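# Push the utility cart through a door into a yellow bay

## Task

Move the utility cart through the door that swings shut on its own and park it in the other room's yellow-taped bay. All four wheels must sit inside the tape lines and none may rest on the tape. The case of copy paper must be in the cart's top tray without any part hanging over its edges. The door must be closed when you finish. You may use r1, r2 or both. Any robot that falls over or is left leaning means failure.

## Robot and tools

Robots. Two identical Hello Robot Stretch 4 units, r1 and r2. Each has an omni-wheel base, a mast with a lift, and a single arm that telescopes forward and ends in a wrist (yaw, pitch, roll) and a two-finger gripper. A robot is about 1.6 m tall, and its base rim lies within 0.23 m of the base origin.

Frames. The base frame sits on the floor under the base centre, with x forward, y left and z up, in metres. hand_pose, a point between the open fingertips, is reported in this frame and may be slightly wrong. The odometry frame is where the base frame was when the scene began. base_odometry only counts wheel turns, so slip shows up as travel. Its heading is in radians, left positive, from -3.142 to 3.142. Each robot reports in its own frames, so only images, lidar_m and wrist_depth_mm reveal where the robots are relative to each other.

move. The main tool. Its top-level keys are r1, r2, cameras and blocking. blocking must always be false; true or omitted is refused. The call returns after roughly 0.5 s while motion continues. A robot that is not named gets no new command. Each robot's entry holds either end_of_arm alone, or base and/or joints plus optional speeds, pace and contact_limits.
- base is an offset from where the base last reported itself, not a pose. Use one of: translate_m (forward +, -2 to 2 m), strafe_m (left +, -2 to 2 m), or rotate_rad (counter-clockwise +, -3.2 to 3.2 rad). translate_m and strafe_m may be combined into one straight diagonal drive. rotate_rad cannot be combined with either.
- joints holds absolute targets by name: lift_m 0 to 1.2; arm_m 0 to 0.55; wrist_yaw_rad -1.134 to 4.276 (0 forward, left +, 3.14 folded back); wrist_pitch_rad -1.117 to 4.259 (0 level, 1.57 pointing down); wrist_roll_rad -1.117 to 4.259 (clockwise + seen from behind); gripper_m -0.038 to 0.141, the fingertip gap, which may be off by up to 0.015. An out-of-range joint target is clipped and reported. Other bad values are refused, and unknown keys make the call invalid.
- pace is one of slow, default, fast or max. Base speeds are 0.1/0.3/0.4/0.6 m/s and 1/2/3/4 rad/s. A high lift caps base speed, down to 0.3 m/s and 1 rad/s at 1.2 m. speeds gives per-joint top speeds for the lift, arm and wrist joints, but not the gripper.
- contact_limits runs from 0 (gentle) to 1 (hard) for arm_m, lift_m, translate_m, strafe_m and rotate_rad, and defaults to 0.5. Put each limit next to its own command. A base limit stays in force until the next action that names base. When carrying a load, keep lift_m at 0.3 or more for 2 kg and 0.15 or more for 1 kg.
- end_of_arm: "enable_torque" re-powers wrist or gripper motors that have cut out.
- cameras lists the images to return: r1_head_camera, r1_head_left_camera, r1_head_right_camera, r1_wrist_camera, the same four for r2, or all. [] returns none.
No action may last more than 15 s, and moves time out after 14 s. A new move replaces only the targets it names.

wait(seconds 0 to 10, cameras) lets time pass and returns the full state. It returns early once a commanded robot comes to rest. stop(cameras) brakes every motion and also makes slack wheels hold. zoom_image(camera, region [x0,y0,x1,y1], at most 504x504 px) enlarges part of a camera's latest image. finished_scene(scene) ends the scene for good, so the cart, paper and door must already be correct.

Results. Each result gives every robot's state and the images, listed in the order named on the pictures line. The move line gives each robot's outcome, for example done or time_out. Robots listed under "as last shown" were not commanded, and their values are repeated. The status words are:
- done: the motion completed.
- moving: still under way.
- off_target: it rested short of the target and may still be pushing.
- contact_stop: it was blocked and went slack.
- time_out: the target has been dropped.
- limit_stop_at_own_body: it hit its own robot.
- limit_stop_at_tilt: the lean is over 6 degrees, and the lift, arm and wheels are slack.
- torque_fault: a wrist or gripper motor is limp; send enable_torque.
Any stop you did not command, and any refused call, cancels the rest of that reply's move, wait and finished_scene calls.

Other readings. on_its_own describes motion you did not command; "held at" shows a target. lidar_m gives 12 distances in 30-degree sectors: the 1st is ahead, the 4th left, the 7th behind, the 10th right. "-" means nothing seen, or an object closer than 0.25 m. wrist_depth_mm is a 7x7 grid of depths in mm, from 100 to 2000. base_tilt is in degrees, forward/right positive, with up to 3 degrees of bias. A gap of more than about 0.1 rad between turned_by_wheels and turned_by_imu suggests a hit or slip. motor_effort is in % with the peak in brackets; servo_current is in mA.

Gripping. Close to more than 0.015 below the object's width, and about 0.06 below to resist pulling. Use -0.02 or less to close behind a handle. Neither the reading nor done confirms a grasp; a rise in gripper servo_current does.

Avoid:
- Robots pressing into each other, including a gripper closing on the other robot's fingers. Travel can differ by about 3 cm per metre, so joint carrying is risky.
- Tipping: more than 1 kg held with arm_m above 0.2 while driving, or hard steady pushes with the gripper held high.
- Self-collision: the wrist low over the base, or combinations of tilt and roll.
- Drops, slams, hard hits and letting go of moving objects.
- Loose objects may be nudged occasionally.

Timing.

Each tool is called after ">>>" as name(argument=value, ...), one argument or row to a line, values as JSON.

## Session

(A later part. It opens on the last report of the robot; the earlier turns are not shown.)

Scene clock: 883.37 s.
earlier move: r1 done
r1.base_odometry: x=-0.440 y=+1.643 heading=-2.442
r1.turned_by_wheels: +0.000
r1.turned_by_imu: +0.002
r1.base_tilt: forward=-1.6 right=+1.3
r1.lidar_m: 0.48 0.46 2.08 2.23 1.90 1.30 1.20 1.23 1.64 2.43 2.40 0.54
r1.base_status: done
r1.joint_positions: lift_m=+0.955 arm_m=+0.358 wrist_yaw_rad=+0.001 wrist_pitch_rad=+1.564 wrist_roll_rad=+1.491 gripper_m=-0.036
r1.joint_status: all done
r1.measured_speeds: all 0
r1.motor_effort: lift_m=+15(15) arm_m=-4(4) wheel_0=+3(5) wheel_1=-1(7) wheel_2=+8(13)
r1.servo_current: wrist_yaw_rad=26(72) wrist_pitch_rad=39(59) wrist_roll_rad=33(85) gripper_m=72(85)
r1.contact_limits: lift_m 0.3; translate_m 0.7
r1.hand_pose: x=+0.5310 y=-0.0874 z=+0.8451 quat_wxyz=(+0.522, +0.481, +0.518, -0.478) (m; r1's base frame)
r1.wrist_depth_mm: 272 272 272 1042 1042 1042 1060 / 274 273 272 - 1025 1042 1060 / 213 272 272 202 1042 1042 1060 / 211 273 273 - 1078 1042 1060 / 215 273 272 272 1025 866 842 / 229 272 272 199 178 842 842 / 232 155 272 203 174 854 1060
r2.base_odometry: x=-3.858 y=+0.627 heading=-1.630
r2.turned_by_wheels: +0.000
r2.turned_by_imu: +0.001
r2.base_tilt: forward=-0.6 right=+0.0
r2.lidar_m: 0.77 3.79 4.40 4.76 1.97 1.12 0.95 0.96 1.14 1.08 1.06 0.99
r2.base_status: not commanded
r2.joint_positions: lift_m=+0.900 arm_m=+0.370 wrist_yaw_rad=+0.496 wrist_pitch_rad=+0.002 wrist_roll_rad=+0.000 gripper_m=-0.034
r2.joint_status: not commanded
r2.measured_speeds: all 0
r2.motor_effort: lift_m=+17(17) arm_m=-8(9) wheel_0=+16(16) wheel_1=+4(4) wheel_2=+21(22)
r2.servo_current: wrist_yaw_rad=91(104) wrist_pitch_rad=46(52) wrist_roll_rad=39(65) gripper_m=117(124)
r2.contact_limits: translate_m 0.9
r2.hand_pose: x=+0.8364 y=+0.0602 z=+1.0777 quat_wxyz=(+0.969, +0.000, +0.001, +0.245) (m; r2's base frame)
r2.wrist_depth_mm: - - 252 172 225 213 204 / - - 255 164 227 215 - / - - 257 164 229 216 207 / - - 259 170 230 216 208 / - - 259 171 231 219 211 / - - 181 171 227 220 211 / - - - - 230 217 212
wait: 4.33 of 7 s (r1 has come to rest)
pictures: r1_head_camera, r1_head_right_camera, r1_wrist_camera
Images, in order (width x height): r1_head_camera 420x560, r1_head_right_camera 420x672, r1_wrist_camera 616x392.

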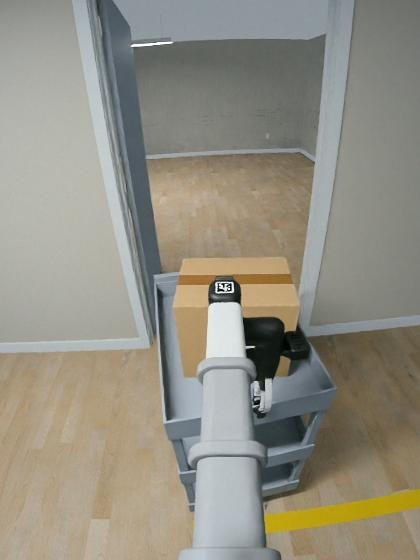

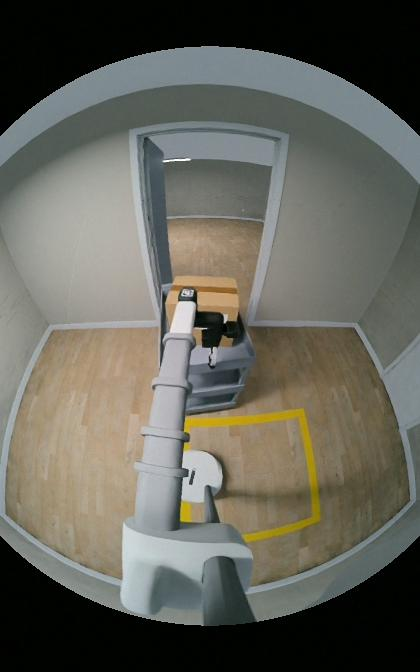

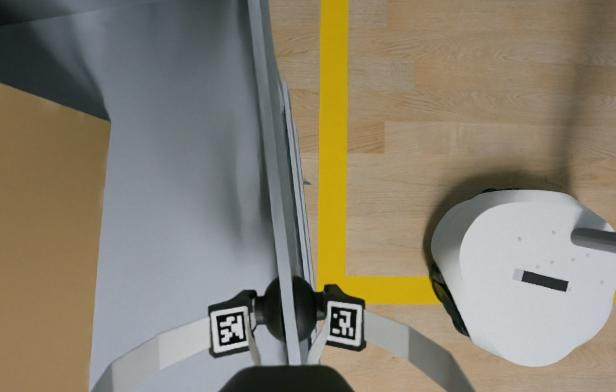

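>>> move(
  blocking=false,
  r1={"base":{"translate_m":-0.35,"strafe_m":-0.28},"joints":{"wrist_roll_rad":1.3},"pace":"slow","speeds":{"wrist_roll_rad":0.05},"contact_limits":{"translate_m":0.7}},
  cameras=[],
)

>>> wait(
  seconds=7,
  cameras=["r1_wrist_camera","r1_head_camera","r1_head_right_camera"],
)

Scene clock: 900.83 s.
move: r1 moving
r1.base_odometry: x=-0.437 y=+1.656 heading=-2.441
r1.turned_by_wheels: +0.002
r1.turned_by_imu: +0.001
r1.base_tilt: forward=-1.5 right=+1.3
r1.lidar_m: 0.47 0.51 2.09 2.25 1.85 1.28 1.19 1.23 1.62 2.45 2.47 0.57
r1.base_status: translate_m moving; strafe_m moving
r1.joint_positions: lift_m=+0.955 arm_m=+0.358 wrist_yaw_rad=+0.001 wrist_pitch_rad=+1.563 wrist_roll_rad=+1.469 gripper_m=-0.036
r1.joint_status: wrist_roll_rad moving
r1.measured_speeds: translate_m=-0.041 strafe_m=-0.033 rotate_rad=+0.001 lift_m=+0.000 arm_m=+0.000 wrist_yaw_rad=+0.000 wrist_pitch_rad=-0.012 wrist_roll_rad=-0.050
r1.motor_effort: lift_m=+15(15) arm_m=-4(4) wheel_0=+10(11) wheel_1=-7(7) wheel_2=+13(14)
r1.servo_current: wrist_yaw_rad=65(65) wrist_pitch_rad=46(59) wrist_roll_rad=65(72) gripper_m=72(78)
r1.contact_limits: lift_m 0.3; translate_m 0.7
r1.hand_pose: x=+0.5314 y=-0.0874 z=+0.8451 quat_wxyz=(+0.527, +0.476, +0.523, -0.472) (m; r1's base frame)
r1.wrist_depth_mm: 274 273 272 1042 1060 1060 1042 / 274 273 273 1060 1060 1042 1060 / 208 273 272 1042 1060 1060 1060 / 216 273 273 255 1060 1078 1042 / 220 273 273 233 1060 854 842 / 234 276 202 193 176 854 842 / 239 154 274 204 160 854 854
r2: as last shown
r2.turned_by_imu: +0.000
r2.lidar_m: 0.76 3.81 4.39 4.73 1.96 1.12 0.96 0.95 1.15 1.07 1.07 1.00
r2.joint_positions: lift_m=+0.900 arm_m=+0.370 wrist_yaw_rad=+0.495 wrist_pitch_rad=+0.002 wrist_roll_rad=+0.000 gripper_m=-0.034
r2.motor_effort: lift_m=+17(17) arm_m=-8(8) wheel_0=+15(16) wheel_1=+4(4) wheel_2=+21(21)
r2.servo_current: wrist_yaw_rad=91(104) wrist_pitch_rad=39(46) wrist_roll_rad=52(65) gripper_m=117(117)
r2.contact_limits: translate_m 0.9
r2.wrist_depth_mm: - - 252 172 224 213 204 / - - 256 164 227 215 - / - - 257 165 227 216 207 / - - 258 170 229 217 208 / - - 259 170 231 218 211 / - - 181 170 226 220 211 / - - - - 230 216 212
pictures: none
No camera images: "cameras" was empty.

Scene clock: 906.03 s.
earlier move: r1 done
r1.base_odometry: x=-0.353 y=+2.083 heading=-2.441
r1.turned_by_wheels: +0.000
r1.turned_by_imu: +0.002
r1.base_tilt: forward=-1.6 right=+1.3
r1.lidar_m: 0.42 0.39 2.57 2.48 1.31 0.89 0.83 0.82 1.15 2.21 2.26 2.05
r1.base_status: done
r1.joint_positions: lift_m=+0.955 arm_m=+0.358 wrist_yaw_rad=+0.001 wrist_pitch_rad=+1.571 wrist_roll_rad=+1.301 gripper_m=-0.036
r1.joint_status: all done
r1.measured_speeds: all 0
r1.motor_effort: lift_m=+15(15) arm_m=-1(4) wheel_0=+11(17) wheel_1=+1(7) wheel_2=+4(16)
r1.servo_current: wrist_yaw_rad=46(78) wrist_pitch_rad=39(65) wrist_roll_rad=59(91) gripper_m=72(78)
r1.contact_limits: lift_m 0.3; translate_m 0.7
r1.hand_pose: x=+0.5288 y=-0.0874 z=+0.8451 quat_wxyz=(+0.563, +0.428, +0.563, -0.428) (m; r1's base frame)
r1.wrist_depth_mm: 1042 1042 1060 1042 1060 1042 1042 / 1042 1042 1042 1060 1060 1060 1078 / 1042 1042 1042 1078 1060 1060 1078 / 1060 1060 1060 1042 1060 1098 1078 / 1042 1042 274 1060 1078 854 866 / 229 242 202 198 180 854 854 / 268 154 181 182 1042 133 866
r2.base_odometry: x=-3.858 y=+0.627 heading=-1.630
r2.turned_by_wheels: +0.000
r2.turned_by_imu: +0.001
r2.base_tilt: forward=-0.7 right=+0.0
r2.lidar_m: 0.77 3.79 4.40 4.73 1.98 1.10 0.95 0.96 1.11 1.07 1.04 1.01
r2.base_status: not commanded
r2.joint_positions: lift_m=+0.900 arm_m=+0.370 wrist_yaw_rad=+0.495 wrist_pitch_rad=+0.002 wrist_roll_rad=+0.000 gripper_m=-0.034
r2.joint_status: not commanded
r2.measured_speeds: all 0
r2.motor_effort: lift_m=+17(17) arm_m=-9(9) wheel_0=+16(16) wheel_1=+4(4) wheel_2=+21(22)
r2.servo_current: wrist_yaw_rad=85(104) wrist_pitch_rad=39(46) wrist_roll_rad=33(65) gripper_m=117(124)
r2.contact_limits: translate_m 0.9
r2.hand_pose: x=+0.8364 y=+0.0602 z=+1.0777 quat_wxyz=(+0.969, +0.000, +0.001, +0.245) (m; r2's base frame)
r2.wrist_depth_mm: - - 254 172 224 213 205 / - - 255 164 227 215 - / - - 257 164 229 215 206 / - - 258 171 229 217 209 / - - 259 170 230 218 211 / - - 181 171 226 220 211 / - - - - 230 216 212
wait: 5.20 of 7 s (r1 has come to rest)
pictures: r1_head_camera, r1_head_right_camera, r1_wrist_camera
Images, in order (width x height): r1_head_camera 420x560, r1_head_right_camera 420x672, r1_wrist_camera 616x392.

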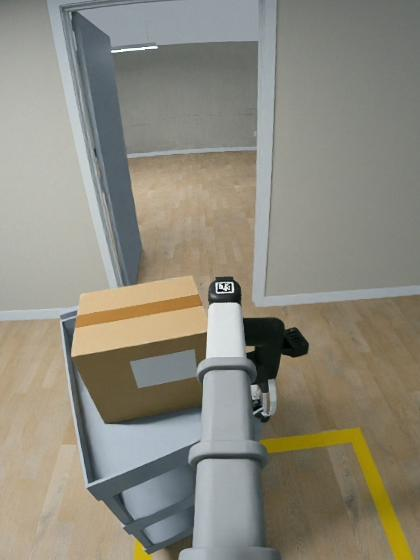

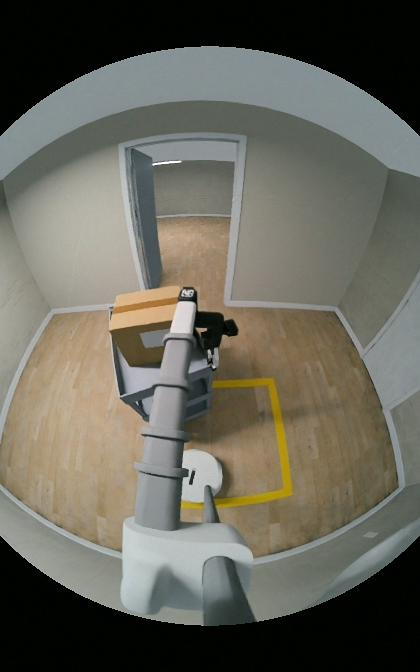

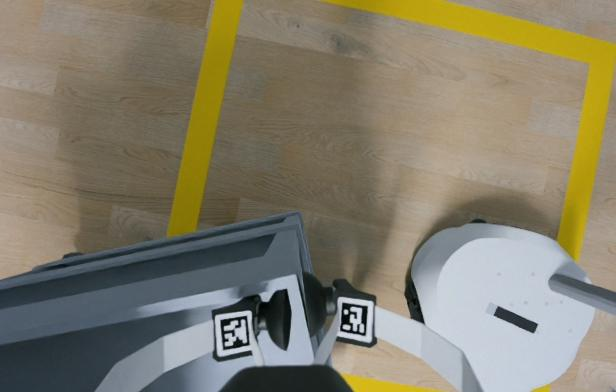

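>>> move(
  blocking=false,
  r1={"base":{"translate_m":-0.25,"strafe_m":-0.13},"joints":{"wrist_roll_rad":1.15},"pace":"slow","speeds":{"wrist_roll_rad":0.06},"contact_limits":{"translate_m":0.7}},
  cameras=[],
)

>>> wait(
  seconds=7,
  cameras=["r1_wrist_camera","r1_head_camera","r1_head_right_camera"],
)

Scene clock: 932.33 s.
move: r1 moving
r1.base_odometry: x=-0.347 y=+2.096 heading=-2.440
r1.turned_by_wheels: +0.001
r1.turned_by_imu: +0.001
r1.base_tilt: forward=-1.6 right=+1.2
r1.lidar_m: 0.42 0.41 2.59 2.48 1.32 0.87 0.80 0.85 1.15 2.17 2.24 2.04
r1.base_status: translate_m moving; strafe_m moving
r1.joint_positions: lift_m=+0.955 arm_m=+0.358 wrist_yaw_rad=+0.001 wrist_pitch_rad=+1.571 wrist_roll_rad=+1.275 gripper_m=-0.036
r1.joint_status: wrist_roll_rad moving
r1.measured_speeds: translate_m=-0.049 strafe_m=-0.025 rotate_rad=+0.001 lift_m=+0.000 arm_m=+0.000 wrist_yaw_rad=+0.000 wrist_pitch_rad=-0.017 wrist_roll_rad=-0.061
r1.motor_effort: lift_m=+15(15) arm_m=+4(4) wheel_0=+6(10) wheel_1=-3(3) wheel_2=+12(13)
r1.servo_current: wrist_yaw_rad=46(59) wrist_pitch_rad=33(46) wrist_roll_rad=46(72) gripper_m=72(78)
r1.contact_limits: lift_m 0.3; translate_m 0.7
r1.hand_pose: x=+0.5290 y=-0.0874 z=+0.8451 quat_wxyz=(+0.569, +0.420, +0.569, -0.420) (m; r1's base frame)
r1.wrist_depth_mm: 1060 1060 1078 1042 1060 1025 1060 / 1060 1042 1060 1060 1060 1060 1060 / 1042 1060 1060 1060 1060 1042 1042 / 1042 1060 1025 1042 1078 1042 1042 / 1042 1060 260 1060 1060 854 854 / 241 245 203 197 878 842 854 / 273 157 273 182 176 854 854
r2: as last shown
r2.turned_by_imu: +0.000
r2.lidar_m: 0.77 3.77 4.38 4.75 1.96 1.12 0.95 0.96 1.12 1.07 1.07 0.99
r2.motor_effort: lift_m=+17(17) arm_m=-8(8) wheel_0=+16(16) wheel_1=+4(4) wheel_2=+21(21)
r2.servo_current: wrist_yaw_rad=91(98) wrist_pitch_rad=46(46) wrist_roll_rad=52(52) gripper_m=111(117)
r2.contact_limits: translate_m 0.9
r2.wrist_depth_mm: - - 253 172 224 213 205 / - - 255 164 226 215 - / - - 257 164 228 216 207 / - - 259 170 229 218 208 / - - 260 170 231 219 210 / - - 181 170 227 220 211 / - - - - 231 217 212
pictures: none
No camera images: "cameras" was empty.

Scene clock: 935.83 s.
earlier move: r1 done
r1.base_odometry: x=-0.246 y=+2.343 heading=-2.441
r1.turned_by_wheels: -0.001
r1.turned_by_imu: -0.001
r1.base_tilt: forward=-1.6 right=+1.3
r1.lidar_m: 0.41 0.37 2.78 2.59 0.91 0.61 0.58 0.61 0.80 1.88 2.12 2.33
r1.base_status: done
r1.joint_positions: lift_m=+0.955 arm_m=+0.358 wrist_yaw_rad=+0.001 wrist_pitch_rad=+1.567 wrist_roll_rad=+1.151 gripper_m=-0.036
r1.joint_status: all done
r1.measured_speeds: all 0
r1.motor_effort: lift_m=+15(15) arm_m=-4(4) wheel_0=-2(12) wheel_1=-1(5) wheel_2=+2(19)
r1.servo_current: wrist_yaw_rad=59(72) wrist_pitch_rad=52(59) wrist_roll_rad=46(85) gripper_m=72(78)
r1.contact_limits: lift_m 0.3; translate_m 0.7
r1.hand_pose: x=+0.5300 y=-0.0874 z=+0.8451 quat_wxyz=(+0.594, +0.385, +0.592, -0.384) (m; r1's base frame)
r1.wrist_depth_mm: 1060 1060 1060 1060 1060 1060 1042 / 1042 1042 1078 1078 1060 1060 1078 / 1042 1060 1060 1060 1060 1078 1078 / 1042 1078 1060 1060 1060 1042 1060 / 1078 267 234 521 1060 1060 1060 / 272 273 202 196 180 854 842 / 273 153 273 204 854 842 854
r2.base_odometry: x=-3.858 y=+0.627 heading=-1.630
r2.turned_by_wheels: +0.000
r2.turned_by_imu: +0.000
r2.base_tilt: forward=-0.7 right=+0.0
r2.lidar_m: 0.77 3.77 4.37 4.74 1.96 1.15 0.96 0.95 1.09 1.08 1.07 1.01
r2.base_status: not commanded
r2.joint_positions: lift_m=+0.900 arm_m=+0.370 wrist_yaw_rad=+0.495 wrist_pitch_rad=+0.002 wrist_roll_rad=+0.000 gripper_m=-0.034
r2.joint_status: not commanded
r2.measured_speeds: all 0
r2.motor_effort: lift_m=+16(17) arm_m=-8(9) wheel_0=+15(16) wheel_1=+4(4) wheel_2=+21(22)
r2.servo_current: wrist_yaw_rad=91(104) wrist_pitch_rad=39(52) wrist_roll_rad=59(59) gripper_m=117(124)
r2.contact_limits: translate_m 0.9
r2.hand_pose: x=+0.8364 y=+0.0602 z=+1.0777 quat_wxyz=(+0.969, +0.000, +0.001, +0.245) (m; r2's base frame)
r2.wrist_depth_mm: - - 253 172 224 213 205 / - - 255 164 227 215 - / - - 256 165 228 216 206 / - - 259 171 230 217 209 / - - 259 171 230 219 211 / - - 181 170 226 220 211 / - - - - 230 217 211
wait: 3.50 of 7 s (r1 has come to rest)
pictures: r1_head_camera, r1_head_right_camera, r1_wrist_camera
Images, in order (width x height): r1_head_camera 420x560, r1_head_right_camera 420x672, r1_wrist_camera 616x392.

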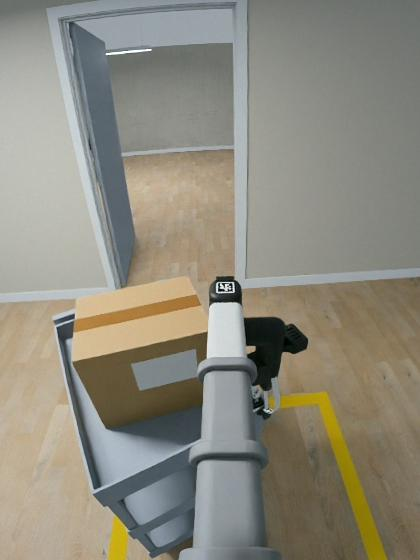

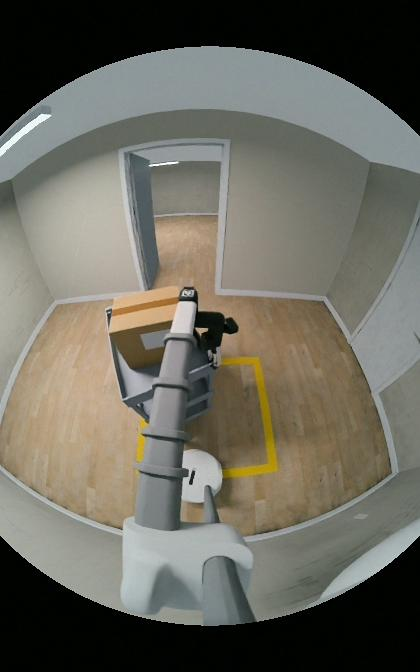

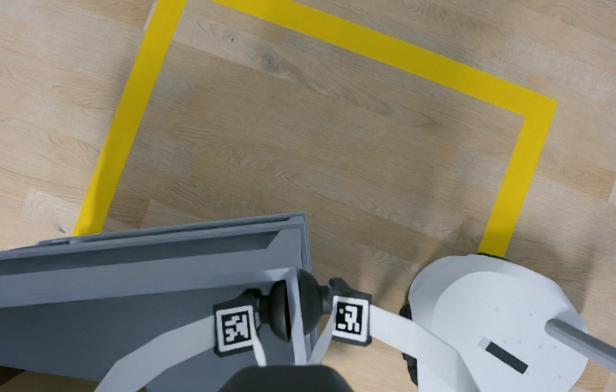

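>>> move(
  blocking=false,
  r1={"base":{"translate_m":-0.2,"strafe_m":-0.11},"joints":{"wrist_roll_rad":1.1},"pace":"slow","speeds":{"wrist_roll_rad":0.06},"contact_limits":{"translate_m":0.7}},
  cameras=[],
)

>>> wait(
  seconds=7,
  cameras=["r1_wrist_camera","r1_head_camera","r1_head_right_camera"],
)

Scene clock: 953.10 s.
move: r1 moving
r1.base_odometry: x=-0.240 y=+2.356 heading=-2.441
r1.turned_by_wheels: +0.001
r1.turned_by_imu: +0.001
r1.base_tilt: forward=-1.5 right=+1.2
r1.lidar_m: 0.41 0.39 2.78 2.58 0.91 0.62 0.56 0.59 0.80 1.85 2.14 2.36
r1.base_status: translate_m moving; strafe_m moving
r1.joint_positions: lift_m=+0.955 arm_m=+0.358 wrist_yaw_rad=+0.001 wrist_pitch_rad=+1.565 wrist_roll_rad=+1.125 gripper_m=-0.036
r1.joint_status: wrist_roll_rad moving
r1.measured_speeds: translate_m=-0.049 strafe_m=-0.027 rotate_rad=+0.003 lift_m=+0.000 arm_m=+0.000 wrist_yaw_rad=+0.000 wrist_pitch_rad=-0.023 wrist_roll_rad=-0.058
r1.motor_effort: lift_m=+15(15) arm_m=-4(4) wheel_0=+3(3) wheel_1=-7(7) wheel_2=+10(11)
r1.servo_current: wrist_yaw_rad=33(59) wrist_pitch_rad=46(46) wrist_roll_rad=52(65) gripper_m=72(72)
r1.contact_limits: lift_m 0.3; translate_m 0.7
r1.hand_pose: x=+0.5306 y=-0.0874 z=+0.8451 quat_wxyz=(+0.600, +0.378, +0.597, -0.376) (m; r1's base frame)
r1.wrist_depth_mm: 1060 1060 1042 1060 1060 1060 1025 / 1098 1060 1060 1060 1060 1060 1042 / 1078 1060 1060 1078 1060 1060 1060 / 1060 1078 1060 1042 1060 1060 1060 / 279 245 227 1060 1060 1060 1060 / 276 273 201 196 891 842 854 / 273 152 273 203 169 854 854
r2: as last shown
r2.base_tilt: forward=-0.6 right=+0.0
r2.lidar_m: 0.77 3.80 4.42 4.74 1.96 1.14 0.96 0.95 1.13 1.06 1.04 1.00
r2.motor_effort: lift_m=+17(17) arm_m=-8(8) wheel_0=+15(16) wheel_1=+4(4) wheel_2=+21(21)
r2.servo_current: wrist_yaw_rad=91(104) wrist_pitch_rad=46(52) wrist_roll_rad=52(59) gripper_m=117(117)
r2.contact_limits: translate_m 0.9
r2.wrist_depth_mm: - - 253 172 224 213 205 / - - 254 164 227 215 - / - - 257 164 229 216 206 / - - 259 170 231 216 209 / - - 259 171 231 218 209 / - - 181 170 227 220 211 / - - - - 231 216 212
pictures: none
No camera images: "cameras" was empty.

Scene clock: 956.03 s.
earlier move: r1 done
r1.base_odometry: x=-0.164 y=+2.556 heading=-2.441
r1.turned_by_wheels: +0.000
r1.turned_by_imu: +0.000
r1.base_tilt: forward=-1.6 right=+1.3
r1.lidar_m: 0.39 0.38 2.88 2.15 0.59 0.36 0.36 0.39 0.55 1.28 2.08 2.55
r1.base_status: done
r1.joint_positions: lift_m=+0.955 arm_m=+0.358 wrist_yaw_rad=+0.001 wrist_pitch_rad=+1.565 wrist_roll_rad=+1.101 gripper_m=-0.036
r1.joint_status: all done
r1.measured_speeds: all 0
r1.motor_effort: lift_m=+15(15) arm_m=-4(4) wheel_0=+0(4) wheel_1=-1(7) wheel_2=+5(14)
r1.servo_current: wrist_yaw_rad=33(65) wrist_pitch_rad=46(59) wrist_roll_rad=46(65) gripper_m=72(78)
r1.contact_limits: lift_m 0.3; translate_m 0.7
r1.hand_pose: x=+0.5306 y=-0.0874 z=+0.8451 quat_wxyz=(+0.604, +0.371, +0.601, -0.369) (m; r1's base frame)
r1.wrist_depth_mm: 1060 1060 1060 1060 1060 1042 1042 / 1060 1060 1060 1060 1060 1060 1078 / 1078 1060 1078 1078 1078 1060 1042 / 1060 1060 1078 1060 1042 1042 1060 / 294 249 229 1060 1078 1060 1060 / 272 273 204 199 180 854 854 / 273 155 273 203 166 842 854
r2.base_odometry: x=-3.858 y=+0.627 heading=-1.630
r2.turned_by_wheels: +0.000
r2.turned_by_imu: +0.000
r2.base_tilt: forward=-0.7 right=+0.0
r2.lidar_m: 0.75 3.79 4.42 4.74 1.97 1.13 0.98 0.96 1.15 1.08 1.07 1.01
r2.base_status: not commanded
r2.joint_positions: lift_m=+0.900 arm_m=+0.370 wrist_yaw_rad=+0.495 wrist_pitch_rad=+0.002 wrist_roll_rad=+0.000 gripper_m=-0.034
r2.joint_status: not commanded
r2.measured_speeds: all 0
r2.motor_effort: lift_m=+16(17) arm_m=-8(9) wheel_0=+16(16) wheel_1=+4(4) wheel_2=+21(22)
r2.servo_current: wrist_yaw_rad=91(104) wrist_pitch_rad=39(52) wrist_roll_rad=52(65) gripper_m=117(124)
r2.contact_limits: translate_m 0.9
r2.hand_pose: x=+0.8364 y=+0.0602 z=+1.0777 quat_wxyz=(+0.969, +0.000, +0.001, +0.245) (m; r2's base frame)
r2.wrist_depth_mm: - - 253 172 224 213 205 / - - 255 164 227 215 - / - - 256 164 228 216 208 / - - 259 170 230 216 208 / - - 260 170 230 218 210 / - - 181 170 227 220 211 / - - - - 230 218 212
wait: 2.93 of 7 s (r1 has come to rest)
pictures: r1_head_camera, r1_head_right_camera, r1_wrist_camera
Images, in order (width x height): r1_head_camera 420x560, r1_head_right_camera 420x672, r1_wrist_camera 616x392.

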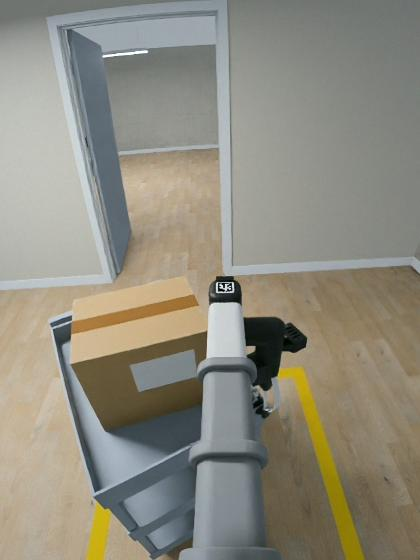

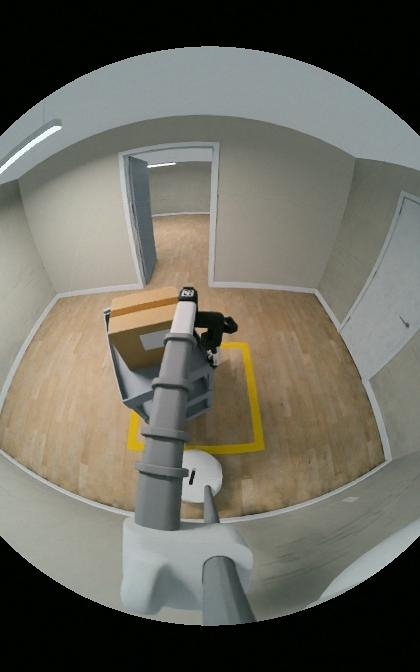

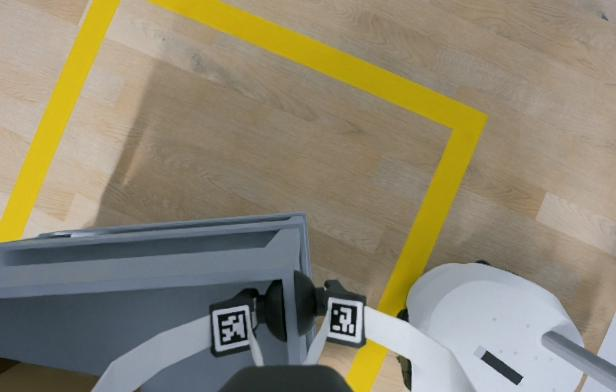

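>>> move(
  blocking=false,
  r1={"joints":{"wrist_roll_rad":1.5},"speeds":{"wrist_roll_rad":0.1}},
  cameras=[],
)

>>> wait(
  seconds=5,
  cameras=["r1_wrist_camera","r1_head_camera"],
)

Scene clock: 978.43 s.
move: r1 moving
r1.base_odometry: x=-0.164 y=+2.556 heading=-2.441
r1.turned_by_wheels: +0.000
r1.turned_by_imu: +0.000
r1.base_tilt: forward=-1.6 right=+1.3
r1.lidar_m: 0.42 0.37 2.86 2.15 0.59 0.40 0.37 0.40 0.53 1.26 2.08 2.54
r1.base_status: not commanded
r1.joint_positions: lift_m=+0.955 arm_m=+0.358 wrist_yaw_rad=+0.001 wrist_pitch_rad=+1.565 wrist_roll_rad=+1.139 gripper_m=-0.036
r1.joint_status: wrist_roll_rad moving
r1.measured_speeds: translate_m=+0.000 strafe_m=+0.000 rotate_rad=+0.000 lift_m=+0.000 arm_m=+0.000 wrist_yaw_rad=+0.000 wrist_pitch_rad=+0.000 wrist_roll_rad=+0.099
r1.motor_effort: lift_m=+15(15) arm_m=-4(4) wheel_0=+0(0) wheel_1=-1(1) wheel_2=+5(5)
r1.servo_current: wrist_yaw_rad=52(59) wrist_pitch_rad=46(46) wrist_roll_rad=72(72) gripper_m=72(72)
r1.contact_limits: lift_m 0.3; translate_m 0.7
r1.hand_pose: x=+0.5306 y=-0.0874 z=+0.8451 quat_wxyz=(+0.597, +0.382, +0.594, -0.380) (m; r1's base frame)
r1.wrist_depth_mm: 1060 1060 1042 1060 1042 1060 1078 / 1060 1060 1060 1078 1060 1060 1060 / 1060 1060 1078 1060 1060 1078 1060 / 1060 1060 1060 1060 1078 1078 1060 / 1060 256 232 1060 1060 1060 1060 / 273 273 204 197 178 854 842 / 274 156 274 203 167 831 842
r2: as last shown
r2.lidar_m: 0.75 3.78 4.40 4.72 1.95 1.10 0.96 0.97 1.13 1.07 1.07 1.03
r2.motor_effort: lift_m=+16(17) arm_m=-8(8) wheel_0=+16(16) wheel_1=+4(4) wheel_2=+21(21)
r2.servo_current: wrist_yaw_rad=78(104) wrist_pitch_rad=39(46) wrist_roll_rad=39(65) gripper_m=104(117)
r2.contact_limits: translate_m 0.9
r2.wrist_depth_mm: - - 253 172 224 213 205 / - - 255 164 228 215 - / - - 256 164 228 216 206 / - - 258 171 229 216 209 / - - 259 170 231 219 211 / - - 180 170 226 220 211 / - - - - 230 217 213
pictures: none
No camera images: "cameras" was empty.

Scene clock: 982.30 s.
earlier move: r1 done
r1.base_odometry: x=-0.164 y=+2.556 heading=-2.441
r1.turned_by_wheels: +0.000
r1.turned_by_imu: +0.000
r1.base_tilt: forward=-1.6 right=+1.3
r1.lidar_m: 0.40 0.38 2.86 2.14 0.60 0.39 0.36 0.39 0.55 1.29 2.05 2.53
r1.base_status: not commanded
r1.joint_positions: lift_m=+0.955 arm_m=+0.358 wrist_yaw_rad=+0.001 wrist_pitch_rad=+1.565 wrist_roll_rad=+1.491 gripper_m=-0.036
r1.joint_status: all done
r1.measured_speeds: all 0
r1.motor_effort: lift_m=+15(15) arm_m=-4(4) wheel_0=+2(2) wheel_1=+0(1) wheel_2=+5(5)
r1.servo_current: wrist_yaw_rad=39(72) wrist_pitch_rad=39(52) wrist_roll_rad=65(85) gripper_m=65(78)
r1.contact_limits: lift_m 0.3; translate_m 0.7
r1.hand_pose: x=+0.5305 y=-0.0874 z=+0.8451 quat_wxyz=(+0.521, +0.481, +0.518, -0.478) (m; r1's base frame)
r1.wrist_depth_mm: 1060 1078 1060 1060 1060 1060 1078 / 1078 1060 1060 1042 1078 1060 1060 / 1060 1060 1060 1060 1060 1060 1042 / 1060 1060 1078 1078 1060 1078 1042 / 1060 1060 1060 525 1060 842 866 / 1060 603 202 202 176 842 854 / 251 158 273 211 521 135 1060
r2.base_odometry: x=-3.858 y=+0.627 heading=-1.630
r2.turned_by_wheels: +0.000
r2.turned_by_imu: +0.001
r2.base_tilt: forward=-0.7 right=+0.0
r2.lidar_m: 0.79 3.77 4.40 4.74 1.95 1.11 0.95 0.96 1.14 1.06 1.07 0.98
r2.base_status: not commanded
r2.joint_positions: lift_m=+0.900 arm_m=+0.370 wrist_yaw_rad=+0.495 wrist_pitch_rad=+0.002 wrist_roll_rad=+0.000 gripper_m=-0.034
r2.joint_status: not commanded
r2.measured_speeds: all 0
r2.motor_effort: lift_m=+16(17) arm_m=-8(9) wheel_0=+16(16) wheel_1=+4(4) wheel_2=+21(21)
r2.servo_current: wrist_yaw_rad=78(104) wrist_pitch_rad=39(52) wrist_roll_rad=52(65) gripper_m=117(124)
r2.contact_limits: translate_m 0.9
r2.hand_pose: x=+0.8364 y=+0.0602 z=+1.0777 quat_wxyz=(+0.969, +0.000, +0.001, +0.245) (m; r2's base frame)
r2.wrist_depth_mm: - - 254 172 224 212 205 / - - 254 164 228 216 - / - - 256 164 229 216 207 / - - 258 171 229 217 208 / - - 259 170 231 219 210 / - - 180 170 225 220 211 / - - - - 230 217 212
wait: 3.87 of 5 s (r1 has come to rest)
pictures: r1_head_camera, r1_wrist_camera
Images, in order (width x height): r1_head_camera 420x560, r1_wrist_camera 616x392.

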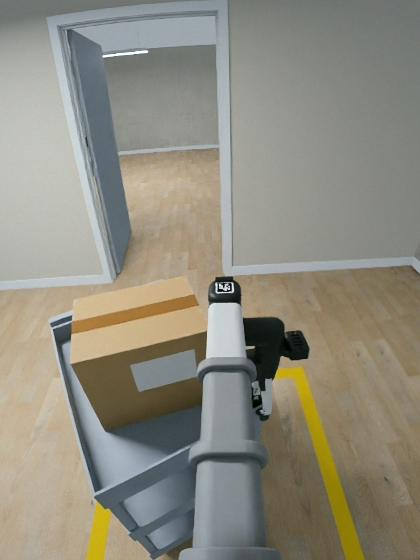

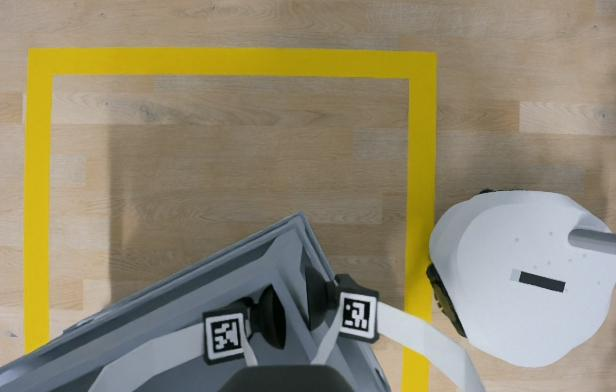

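>>> move(
  blocking=false,
  r1={"joints":{"gripper_m":0.05}},
  cameras=[],
)

>>> wait(
  seconds=1.5,
  cameras=[],
)

>>> move(
  blocking=false,
  r1={"joints":{"lift_m":1.16}},
  cameras=[],
)

>>> wait(
  seconds=3,
  cameras=["r1_wrist_camera"],
)

>>> move(
  blocking=false,
  r1={"joints":{"arm_m":0.1,"gripper_m":-0.03,"wrist_roll_rad":1.57}},
  cameras=[],
)

>>> wait(
  seconds=3,
  cameras=["r1_wrist_camera","r1_head_camera","r1_head_left_camera"],
)

Scene clock: 999.53 s.
move: r1 moving
r1.base_odometry: x=-0.164 y=+2.556 heading=-2.440
r1.turned_by_wheels: +0.000
r1.turned_by_imu: +0.000
r1.base_tilt: forward=-1.6 right=+1.2
r1.lidar_m: 0.41 0.36 2.87 2.11 0.58 0.41 0.36 0.40 0.53 1.23 2.08 2.53
r1.base_status: not commanded
r1.joint_positions: lift_m=+0.955 arm_m=+0.358 wrist_yaw_rad=+0.001 wrist_pitch_rad=+1.567 wrist_roll_rad=+1.493 gripper_m=-0.011
r1.joint_status: gripper_m moving
r1.measured_speeds: translate_m=+0.000 strafe_m=+0.000 rotate_rad=+0.001 lift_m=+0.000 arm_m=+0.000 wrist_yaw_rad=+0.000 wrist_pitch_rad=+0.007 wrist_roll_rad=+0.012
r1.motor_effort: lift_m=+15(15) arm_m=-4(4) wheel_0=+2(3) wheel_1=+0(0) wheel_2=+5(5)
r1.servo_current: wrist_yaw_rad=52(59) wrist_pitch_rad=52(52) wrist_roll_rad=59(78) gripper_m=65(65)
r1.contact_limits: lift_m 0.3; translate_m 0.7
r1.hand_pose: x=+0.5300 y=-0.0874 z=+0.8451 quat_wxyz=(+0.520, +0.481, +0.519, -0.479) (m; r1's base frame)
r1.wrist_depth_mm: 1042 1078 1060 1060 1060 1042 1060 / 1078 1078 1060 1060 1078 1060 1078 / 1042 1060 1078 1042 1078 1078 1042 / 1078 1060 1060 1060 1060 1060 1060 / 1060 1060 1078 525 1060 854 854 / 1060 1060 205 206 180 854 842 / 254 154 185 205 177 831 1060
r2: as last shown
r2.turned_by_imu: +0.000
r2.base_tilt: forward=-0.6 right=+0.0
r2.lidar_m: 0.75 3.78 4.41 4.75 1.96 1.14 0.96 0.96 1.13 1.06 1.06 1.02
r2.motor_effort: lift_m=+17(17) arm_m=-8(8) wheel_0=+16(16) wheel_1=+4(4) wheel_2=+21(21)
r2.servo_current: wrist_yaw_rad=91(91) wrist_pitch_rad=39(46) wrist_roll_rad=39(52) gripper_m=117(117)
r2.contact_limits: translate_m 0.9
r2.wrist_depth_mm: - - 253 172 224 213 204 / - - 254 164 227 215 - / - - 257 164 229 216 207 / - - 259 170 229 217 208 / - - 260 171 231 218 211 / - - 181 171 226 220 211 / - - - - 230 216 212
pictures: none
No camera images: "cameras" was empty.

Scene clock: 1000.60 s.
earlier move: r1 done
r1.base_odometry: x=-0.164 y=+2.556 heading=-2.440
r1.turned_by_wheels: +0.000
r1.turned_by_imu: +0.000
r1.base_tilt: forward=-1.6 right=+1.2
r1.lidar_m: 0.40 0.37 2.87 2.13 0.59 0.39 0.36 0.37 0.53 1.26 2.07 2.52
r1.base_status: not commanded
r1.joint_positions: lift_m=+0.955 arm_m=+0.358 wrist_yaw_rad=+0.001 wrist_pitch_rad=+1.573 wrist_roll_rad=+1.495 gripper_m=+0.050
r1.joint_status: all done
r1.measured_speeds: all 0
r1.motor_effort: lift_m=+15(15) arm_m=+4(4) wheel_0=+5(5) wheel_1=+1(1) wheel_2=+5(5)
r1.servo_current: wrist_yaw_rad=52(72) wrist_pitch_rad=46(52) wrist_roll_rad=52(78) gripper_m=46(85)
r1.contact_limits: lift_m 0.3; translate_m 0.7
r1.hand_pose: x=+0.5284 y=-0.0874 z=+0.8451 quat_wxyz=(+0.518, +0.480, +0.519, -0.481) (m; r1's base frame)
r1.wrist_depth_mm: 1042 1025 1042 1078 1042 1078 1060 / 1025 1008 1060 1060 1078 1060 1078 / 1078 1025 1042 1042 1060 1078 1060 / 1042 1060 1025 1078 1060 866 1078 / 1060 1060 1060 1060 1078 866 866 / 1042 549 202 229 190 866 866 / 236 202 272 155 181 854 1078
r2.base_odometry: x=-3.858 y=+0.627 heading=-1.630
r2.turned_by_wheels: +0.000
r2.turned_by_imu: +0.000
r2.base_tilt: forward=-0.7 right=+0.0
r2.lidar_m: 0.75 3.78 4.42 4.76 1.97 1.15 0.95 0.95 1.11 1.07 1.05 0.98
r2.base_status: not commanded
r2.joint_positions: lift_m=+0.900 arm_m=+0.370 wrist_yaw_rad=+0.495 wrist_pitch_rad=+0.002 wrist_roll_rad=+0.000 gripper_m=-0.034
r2.joint_status: not commanded
r2.measured_speeds: all 0
r2.motor_effort: lift_m=+17(17) arm_m=-8(9) wheel_0=+16(16) wheel_1=+4(4) wheel_2=+21(21)
r2.servo_current: wrist_yaw_rad=91(104) wrist_pitch_rad=46(46) wrist_roll_rad=52(59) gripper_m=124(124)
r2.contact_limits: translate_m 0.9
r2.hand_pose: x=+0.8364 y=+0.0602 z=+1.0777 quat_wxyz=(+0.969, +0.000, +0.001, +0.245) (m; r2's base frame)
r2.wrist_depth_mm: - - 253 172 225 213 204 / - - 256 163 227 215 - / - - 256 164 227 216 206 / - - 258 170 229 216 208 / - - 260 170 230 219 211 / - - 181 170 226 220 211 / - - - - 230 217 213
wait: 1.07 of 1.5 s (r1 has come to rest)
pictures: none
No camera images: "cameras" was empty.

Scene clock: 1001.10 s.
move: r1 moving
r1.base_odometry: x=-0.164 y=+2.556 heading=-2.440
r1.turned_by_wheels: +0.000
r1.turned_by_imu: +0.000
r1.base_tilt: forward=-1.6 right=+1.3
r1.lidar_m: 0.40 0.38 2.85 2.17 0.59 0.40 0.37 0.39 0.54 1.26 2.08 2.53
r1.base_status: not commanded
r1.joint_positions: lift_m=+0.993 arm_m=+0.358 wrist_yaw_rad=+0.001 wrist_pitch_rad=+1.574 wrist_roll_rad=+1.497 gripper_m=+0.050
r1.joint_status: lift_m moving
r1.measured_speeds: translate_m=-0.001 strafe_m=+0.000 rotate_rad=-0.002 lift_m=+0.145 arm_m=+0.000 wrist_yaw_rad=+0.000 wrist_pitch_rad=+0.000 wrist_roll_rad=+0.018
r1.motor_effort: lift_m=+26(29) arm_m=+4(4) wheel_0=+4(5) wheel_1=+1(1) wheel_2=+4(5)
r1.servo_current: wrist_yaw_rad=59(59) wrist_pitch_rad=46(46) wrist_roll_rad=39(52) gripper_m=46(46)
r1.contact_limits: translate_m 0.7
r1.hand_pose: x=+0.5282 y=-0.0874 z=+0.8824 quat_wxyz=(+0.518, +0.480, +0.519, -0.481) (m; r1's base frame)
r1.wrist_depth_mm: 1060 1078 1078 1098 1098 1078 1118 / 1078 1078 1078 1118 1098 1078 1118 / 1060 1098 1060 1078 1078 1098 1118 / 1078 1078 1098 1098 1098 904 1118 / 1078 1078 1078 1078 1098 904 904 / 1078 1060 195 265 191 878 878 / 306 235 304 143 158 1118 1098
r2: as last shown
r2.base_tilt: forward=-0.6 right=+0.0
r2.lidar_m: 0.77 3.78 4.42 4.77 1.96 1.11 0.96 0.95 1.11 1.06 1.07 0.99
r2.motor_effort: lift_m=+17(17) arm_m=-8(8) wheel_0=+16(16) wheel_1=+3(4) wheel_2=+21(21)
r2.servo_current: wrist_yaw_rad=85(91) wrist_pitch_rad=39(46) wrist_roll_rad=52(52) gripper_m=111(124)
r2.contact_limits: translate_m 0.9
r2.wrist_depth_mm: - - 253 172 224 213 204 / - - 255 164 228 216 - / - - 257 164 228 216 208 / - - 258 170 230 217 208 / - - 262 170 230 218 211 / - - 181 171 227 220 211 / - - - - 231 217 212
pictures: none
No camera images: "cameras" was empty.

Scene clock: 1002.53 s.
earlier move: r1 done
r1.base_odometry: x=-0.164 y=+2.556 heading=-2.441
r1.turned_by_wheels: +0.000
r1.turned_by_imu: +0.000
r1.base_tilt: forward=-1.6 right=+1.3
r1.lidar_m: 0.41 0.38 2.86 2.13 0.59 0.38 0.35 0.40 0.55 1.26 2.07 2.57
r1.base_status: not commanded
r1.joint_positions: lift_m=+1.160 arm_m=+0.358 wrist_yaw_rad=+0.001 wrist_pitch_rad=+1.572 wrist_roll_rad=+1.498 gripper_m=+0.050
r1.joint_status: all done
r1.measured_speeds: all 0
r1.motor_effort: lift_m=+24(29) arm_m=+4(4) wheel_0=+4(5) wheel_1=+0(1) wheel_2=+2(5)
r1.servo_current: wrist_yaw_rad=46(65) wrist_pitch_rad=39(52) wrist_roll_rad=72(72) gripper_m=46(52)
r1.contact_limits: translate_m 0.7
r1.hand_pose: x=+0.5286 y=-0.0874 z=+1.0494 quat_wxyz=(+0.518, +0.481, +0.518, -0.481) (m; r1's base frame)
r1.wrist_depth_mm: 1255 1281 1229 1281 1281 1255 1308 / 1255 1255 1255 1229 1281 1255 1255 / 1255 1281 1255 1255 1229 1255 1255 / 1255 1281 1255 1255 1255 1060 1281 / 1229 1281 1229 723 1255 1042 1205 / 1255 1255 195 473 190 1078 1255 / 723 427 394 154 1281 1229 1255
r2.base_odometry: x=-3.858 y=+0.627 heading=-1.630
r2.turned_by_wheels: +0.000
r2.turned_by_imu: +0.000
r2.base_tilt: forward=-0.7 right=+0.0
r2.lidar_m: 0.77 3.78 4.41 4.73 1.96 1.11 0.96 0.95 1.12 1.07 1.07 0.97
r2.base_status: not commanded
r2.joint_positions: lift_m=+0.900 arm_m=+0.370 wrist_yaw_rad=+0.495 wrist_pitch_rad=+0.002 wrist_roll_rad=+0.000 gripper_m=-0.034
r2.joint_status: not commanded
r2.measured_speeds: all 0
r2.motor_effort: lift_m=+17(17) arm_m=-8(8) wheel_0=+16(16) wheel_1=+4(4) wheel_2=+21(22)
r2.servo_current: wrist_yaw_rad=98(98) wrist_pitch_rad=39(46) wrist_roll_rad=39(65) gripper_m=117(124)
r2.contact_limits: translate_m 0.9
r2.hand_pose: x=+0.8364 y=+0.0602 z=+1.0777 quat_wxyz=(+0.969, +0.000, +0.001, +0.245) (m; r2's base frame)
r2.wrist_depth_mm: - - 252 172 224 213 205 / - - 255 164 228 214 - / - - 257 164 228 216 206 / - - 260 171 229 216 208 / - - 259 170 231 218 210 / - - 181 171 227 219 212 / - - - - 231 217 212
wait: 1.43 of 3 s (r1 has come to rest)
pictures: r1_wrist_camera
Images, in order (width x height): r1_wrist_camera 616x392.

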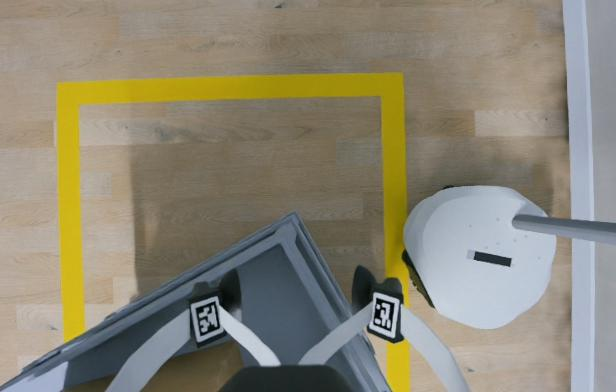

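Scene clock: 1003.03 s.
move: r1 moving
r1.base_odometry: x=-0.164 y=+2.556 heading=-2.441
r1.turned_by_wheels: +0.000
r1.turned_by_imu: +0.000
r1.base_tilt: forward=-1.6 right=+1.3
r1.lidar_m: 0.40 0.38 2.89 2.14 0.61 0.41 0.37 0.39 0.51 1.25 2.09 2.55
r1.base_status: not commanded
r1.joint_positions: lift_m=+1.160 arm_m=+0.307 wrist_yaw_rad=+0.001 wrist_pitch_rad=+1.572 wrist_roll_rad=+1.568 gripper_m=+0.031
r1.joint_status: arm_m moving; wrist_roll_rad moving; gripper_m moving
r1.measured_speeds: translate_m=+0.000 strafe_m=+0.000 rotate_rad=+0.000 lift_m=+0.000 arm_m=-0.195 wrist_yaw_rad=+0.000 wrist_pitch_rad=+0.000 wrist_roll_rad=+0.000
r1.motor_effort: lift_m=+24(24) arm_m=-6(6) wheel_0=+3(4) wheel_1=+0(1) wheel_2=+2(2)
r1.servo_current: wrist_yaw_rad=46(59) wrist_pitch_rad=46(46) wrist_roll_rad=33(85) gripper_m=104(104)
r1.contact_limits: translate_m 0.7
r1.hand_pose: x=+0.4779 y=-0.0874 z=+1.0494 quat_wxyz=(+0.501, +0.499, +0.501, -0.499) (m; r1's base frame)
r1.wrist_depth_mm: 1281 1255 1255 1229 1281 1255 1281 / 1255 1229 1281 1255 1255 1308 1281 / 1255 1255 1255 1281 1281 1255 1281 / 1229 1281 1255 1281 1229 1060 1308 / 1229 1255 484 1281 1060 1060 1255 / 1255 477 196 424 191 1078 1281 / 473 466 459 407 161 1281 1255
r2: as last shown
r2.lidar_m: 0.77 3.78 4.37 4.74 1.94 1.12 0.96 0.95 1.11 1.07 1.06 0.99
r2.motor_effort: lift_m=+17(17) arm_m=-8(9) wheel_0=+16(16) wheel_1=+4(4) wheel_2=+21(21)
r2.servo_current: wrist_yaw_rad=91(98) wrist_pitch_rad=46(46) wrist_roll_rad=46(65) gripper_m=117(124)
r2.contact_limits: translate_m 0.9
r2.wrist_depth_mm: - - 252 172 224 213 204 / - - 254 163 227 215 - / - - 257 164 228 216 207 / - - 259 170 229 216 208 / - - 262 170 231 218 210 / - - 181 170 226 219 211 / - - - - 229 216 213
pictures: none
No camera images: "cameras" was empty.

Scene clock: 1004.43 s.
earlier move: r1 done
r1.base_odometry: x=-0.164 y=+2.556 heading=-2.441
r1.turned_by_wheels: +0.000
r1.turned_by_imu: +0.000
r1.base_tilt: forward=-1.6 right=+1.3
r1.lidar_m: 0.41 0.38 2.88 2.11 0.59 0.41 0.38 0.38 0.53 1.26 2.08 2.54
r1.base_status: not commanded
r1.joint_positions: lift_m=+1.160 arm_m=+0.100 wrist_yaw_rad=+0.001 wrist_pitch_rad=+1.572 wrist_roll_rad=+1.568 gripper_m=-0.029
r1.joint_status: all done
r1.measured_speeds: all 0
r1.motor_effort: lift_m=+24(24) arm_m=-4(6) wheel_0=+3(4) wheel_1=+0(1) wheel_2=+2(2)
r1.servo_current: wrist_yaw_rad=59(72) wrist_pitch_rad=39(52) wrist_roll_rad=52(85) gripper_m=65(143)
r1.contact_limits: translate_m 0.7
r1.hand_pose: x=+0.2707 y=-0.0874 z=+1.0494 quat_wxyz=(+0.501, +0.499, +0.501, -0.499) (m; r1's base frame)
r1.wrist_depth_mm: 1229 1229 1281 1281 1281 1281 - / 1229 1255 1281 1308 1281 1255 - / 1255 1255 1255 1281 1255 1255 - / 1255 1229 1281 1255 1060 1281 477 / 469 732 1255 1255 1060 1281 - / 466 452 180 200 1078 1281 - / 473 413 166 183 173 1255 -
r2.base_odometry: x=-3.858 y=+0.627 heading=-1.630
r2.turned_by_wheels: +0.000
r2.turned_by_imu: +0.000
r2.base_tilt: forward=-0.6 right=+0.0
r2.lidar_m: 0.78 3.78 4.38 4.74 1.97 1.11 0.94 0.96 1.14 1.05 1.06 0.98
r2.base_status: not commanded
r2.joint_positions: lift_m=+0.900 arm_m=+0.370 wrist_yaw_rad=+0.495 wrist_pitch_rad=+0.002 wrist_roll_rad=+0.000 gripper_m=-0.034
r2.joint_status: not commanded
r2.measured_speeds: all 0
r2.motor_effort: lift_m=+17(17) arm_m=-8(9) wheel_0=+16(16) wheel_1=+4(4) wheel_2=+21(21)
r2.servo_current: wrist_yaw_rad=78(98) wrist_pitch_rad=39(46) wrist_roll_rad=46(65) gripper_m=111(124)
r2.contact_limits: translate_m 0.9
r2.hand_pose: x=+0.8364 y=+0.0602 z=+1.0777 quat_wxyz=(+0.969, +0.000, +0.001, +0.245) (m; r2's base frame)
r2.wrist_depth_mm: - - 254 172 225 213 206 / - - 254 164 227 215 - / - - 256 164 227 216 207 / - - 259 170 230 216 209 / - - 260 170 231 219 211 / - - 180 171 226 220 211 / - - - - 230 217 213
wait: 1.40 of 3 s (r1 has come to rest)
pictures: r1_head_camera, r1_head_left_camera, r1_wrist_camera
Images, in order (width x height): r1_head_camera 420x560, r1_head_left_camera 420x672, r1_wrist_camera 616x392.

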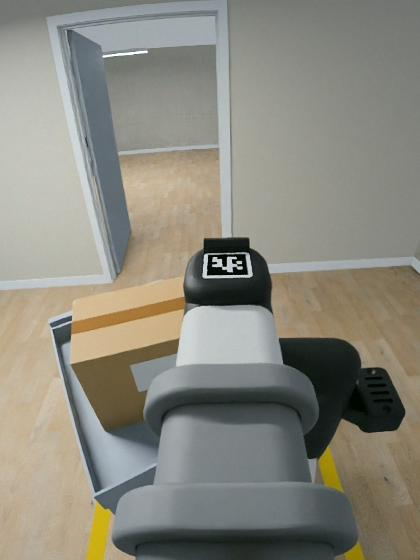

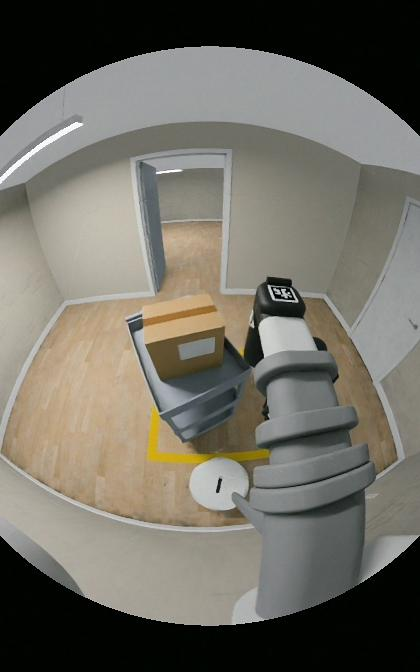

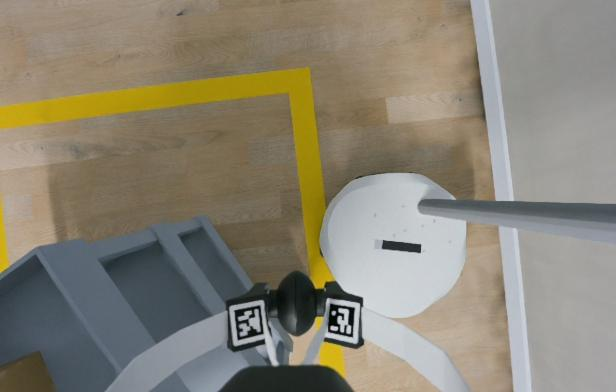

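>>> move(
  blocking=false,
  r1={"base":{"strafe_m":0.66}},
  cameras=[],
)

>>> wait(
  seconds=5,
  cameras=["r1_wrist_camera","r1_head_camera","r1_head_right_camera"],
)

Scene clock: 1010.87 s.
move: r1 moving
r1.base_odometry: x=-0.140 y=+2.529 heading=-2.441
r1.turned_by_wheels: +0.000
r1.turned_by_imu: +0.000
r1.base_tilt: forward=-1.6 right=+1.3
r1.lidar_m: 0.38 0.36 2.83 2.16 0.61 0.41 0.39 0.40 0.51 1.26 2.12 2.54
r1.base_status: strafe_m moving
r1.joint_positions: lift_m=+1.160 arm_m=+0.100 wrist_yaw_rad=+0.001 wrist_pitch_rad=+1.572 wrist_roll_rad=+1.568 gripper_m=-0.029
r1.joint_status: not commanded
r1.measured_speeds: translate_m=+0.000 strafe_m=+0.140 rotate_rad=-0.002 lift_m=+0.000 arm_m=+0.000 wrist_yaw_rad=+0.000 wrist_pitch_rad=+0.000 wrist_roll_rad=+0.000
r1.motor_effort: lift_m=+24(24) arm_m=-4(5) wheel_0=-10(11) wheel_1=+9(11) wheel_2=+0(2)
r1.servo_current: wrist_yaw_rad=52(65) wrist_pitch_rad=39(52) wrist_roll_rad=46(59) gripper_m=59(65)
r1.hand_pose: x=+0.2707 y=-0.0874 z=+1.0494 quat_wxyz=(+0.501, +0.499, +0.501, -0.499) (m; r1's base frame)
r1.wrist_depth_mm: 1281 1255 1255 1255 1281 1308 - / 1255 1281 1229 1281 1281 1281 - / 1255 1281 1255 1255 1255 1308 - / 1255 1229 1255 1255 1060 1281 473 / 449 480 1255 1255 1060 1229 - / 477 445 181 199 1042 1255 - / 473 424 158 183 173 1281 -
r2: as last shown
r2.lidar_m: 0.78 3.78 4.40 4.74 1.96 1.12 0.95 0.95 1.13 1.06 1.05 1.00
r2.motor_effort: lift_m=+16(17) arm_m=-8(8) wheel_0=+16(16) wheel_1=+4(4) wheel_2=+21(21)
r2.servo_current: wrist_yaw_rad=91(98) wrist_pitch_rad=39(46) wrist_roll_rad=46(46) gripper_m=117(117)
r2.contact_limits: translate_m 0.9
r2.wrist_depth_mm: - - 253 172 224 213 205 / - - 254 164 227 215 - / - - 257 164 227 216 207 / - - 258 170 229 216 208 / - - 259 171 231 218 209 / - - 181 171 227 220 211 / - - - - 231 217 211
pictures: none
No camera images: "cameras" was empty.

Scene clock: 1013.90 s.
earlier move: r1 done
r1.base_odometry: x=+0.262 y=+2.052 heading=-2.441
r1.turned_by_wheels: +0.000
r1.turned_by_imu: +0.003
r1.base_tilt: forward=-1.6 right=+1.3
r1.lidar_m: 0.65 2.41 2.19 2.03 0.66 0.45 0.41 0.41 0.59 1.40 0.44 0.48
r1.base_status: done
r1.joint_positions: lift_m=+1.160 arm_m=+0.100 wrist_yaw_rad=+0.001 wrist_pitch_rad=+1.572 wrist_roll_rad=+1.568 gripper_m=-0.029
r1.joint_status: not commanded
r1.measured_speeds: all 0
r1.motor_effort: lift_m=+23(24) arm_m=-4(5) wheel_0=+1(11) wheel_1=+1(11) wheel_2=+0(2)
r1.servo_current: wrist_yaw_rad=39(72) wrist_pitch_rad=46(52) wrist_roll_rad=52(72) gripper_m=59(72)
r1.hand_pose: x=+0.2707 y=-0.0874 z=+1.0494 quat_wxyz=(+0.501, +0.499, +0.501, -0.499) (m; r1's base frame)
r1.wrist_depth_mm: 392 480 477 1255 1255 1255 - / 473 - - 1281 1255 1281 - / - - 1255 1255 1281 1308 - / - - 1229 1281 1060 1255 480 / 1255 1255 1255 1281 1060 1281 - / 1255 1229 209 200 1042 1281 - / 1255 1255 180 1255 173 1255 -
r2.base_odometry: x=-3.858 y=+0.627 heading=-1.630
r2.turned_by_wheels: +0.000
r2.turned_by_imu: +0.000
r2.base_tilt: forward=-0.7 right=+0.0
r2.lidar_m: 0.76 3.80 4.39 4.76 1.94 1.13 0.96 0.95 1.11 1.08 1.06 1.01
r2.base_status: not commanded
r2.joint_positions: lift_m=+0.900 arm_m=+0.370 wrist_yaw_rad=+0.495 wrist_pitch_rad=+0.002 wrist_roll_rad=+0.000 gripper_m=-0.034
r2.joint_status: not commanded
r2.measured_speeds: all 0
r2.motor_effort: lift_m=+17(17) arm_m=-8(9) wheel_0=+16(17) wheel_1=+4(4) wheel_2=+21(22)
r2.servo_current: wrist_yaw_rad=78(98) wrist_pitch_rad=39(52) wrist_roll_rad=52(59) gripper_m=117(117)
r2.contact_limits: translate_m 0.9
r2.hand_pose: x=+0.8364 y=+0.0602 z=+1.0777 quat_wxyz=(+0.969, +0.000, +0.001, +0.245) (m; r2's base frame)
r2.wrist_depth_mm: - - 252 172 224 213 205 / - - 255 164 227 216 - / - - 257 164 228 216 207 / - - 258 170 231 217 208 / - - 260 170 231 220 210 / - - 181 171 227 220 211 / - - - - 231 217 212
wait: 3.03 of 5 s (r1 has come to rest)
pictures: r1_head_camera, r1_head_right_camera, r1_wrist_camera
Images, in order (width x height): r1_head_camera 420x560, r1_head_right_camera 420x672, r1_wrist_camera 616x392.

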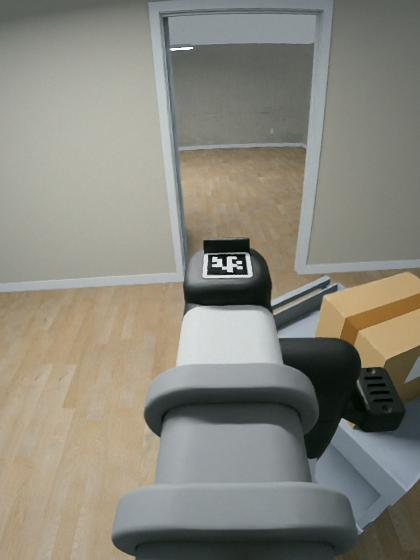

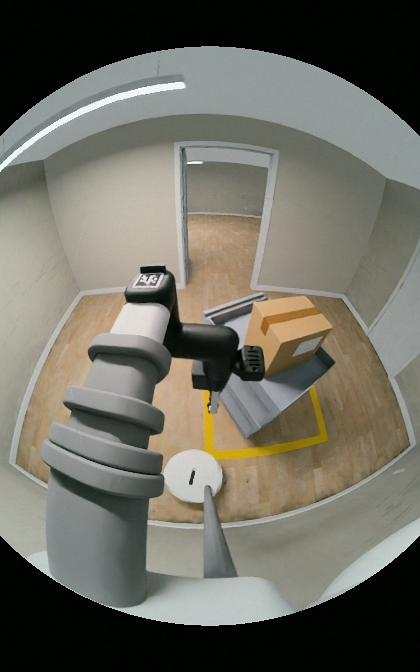

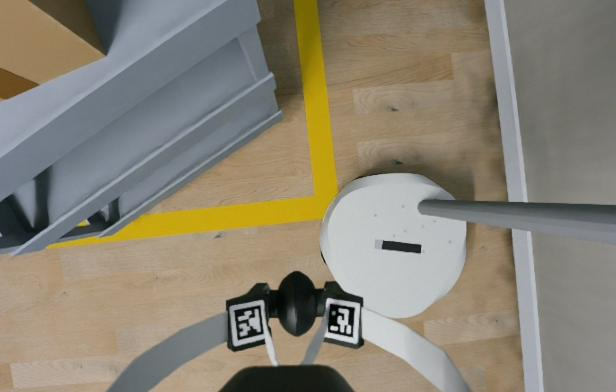

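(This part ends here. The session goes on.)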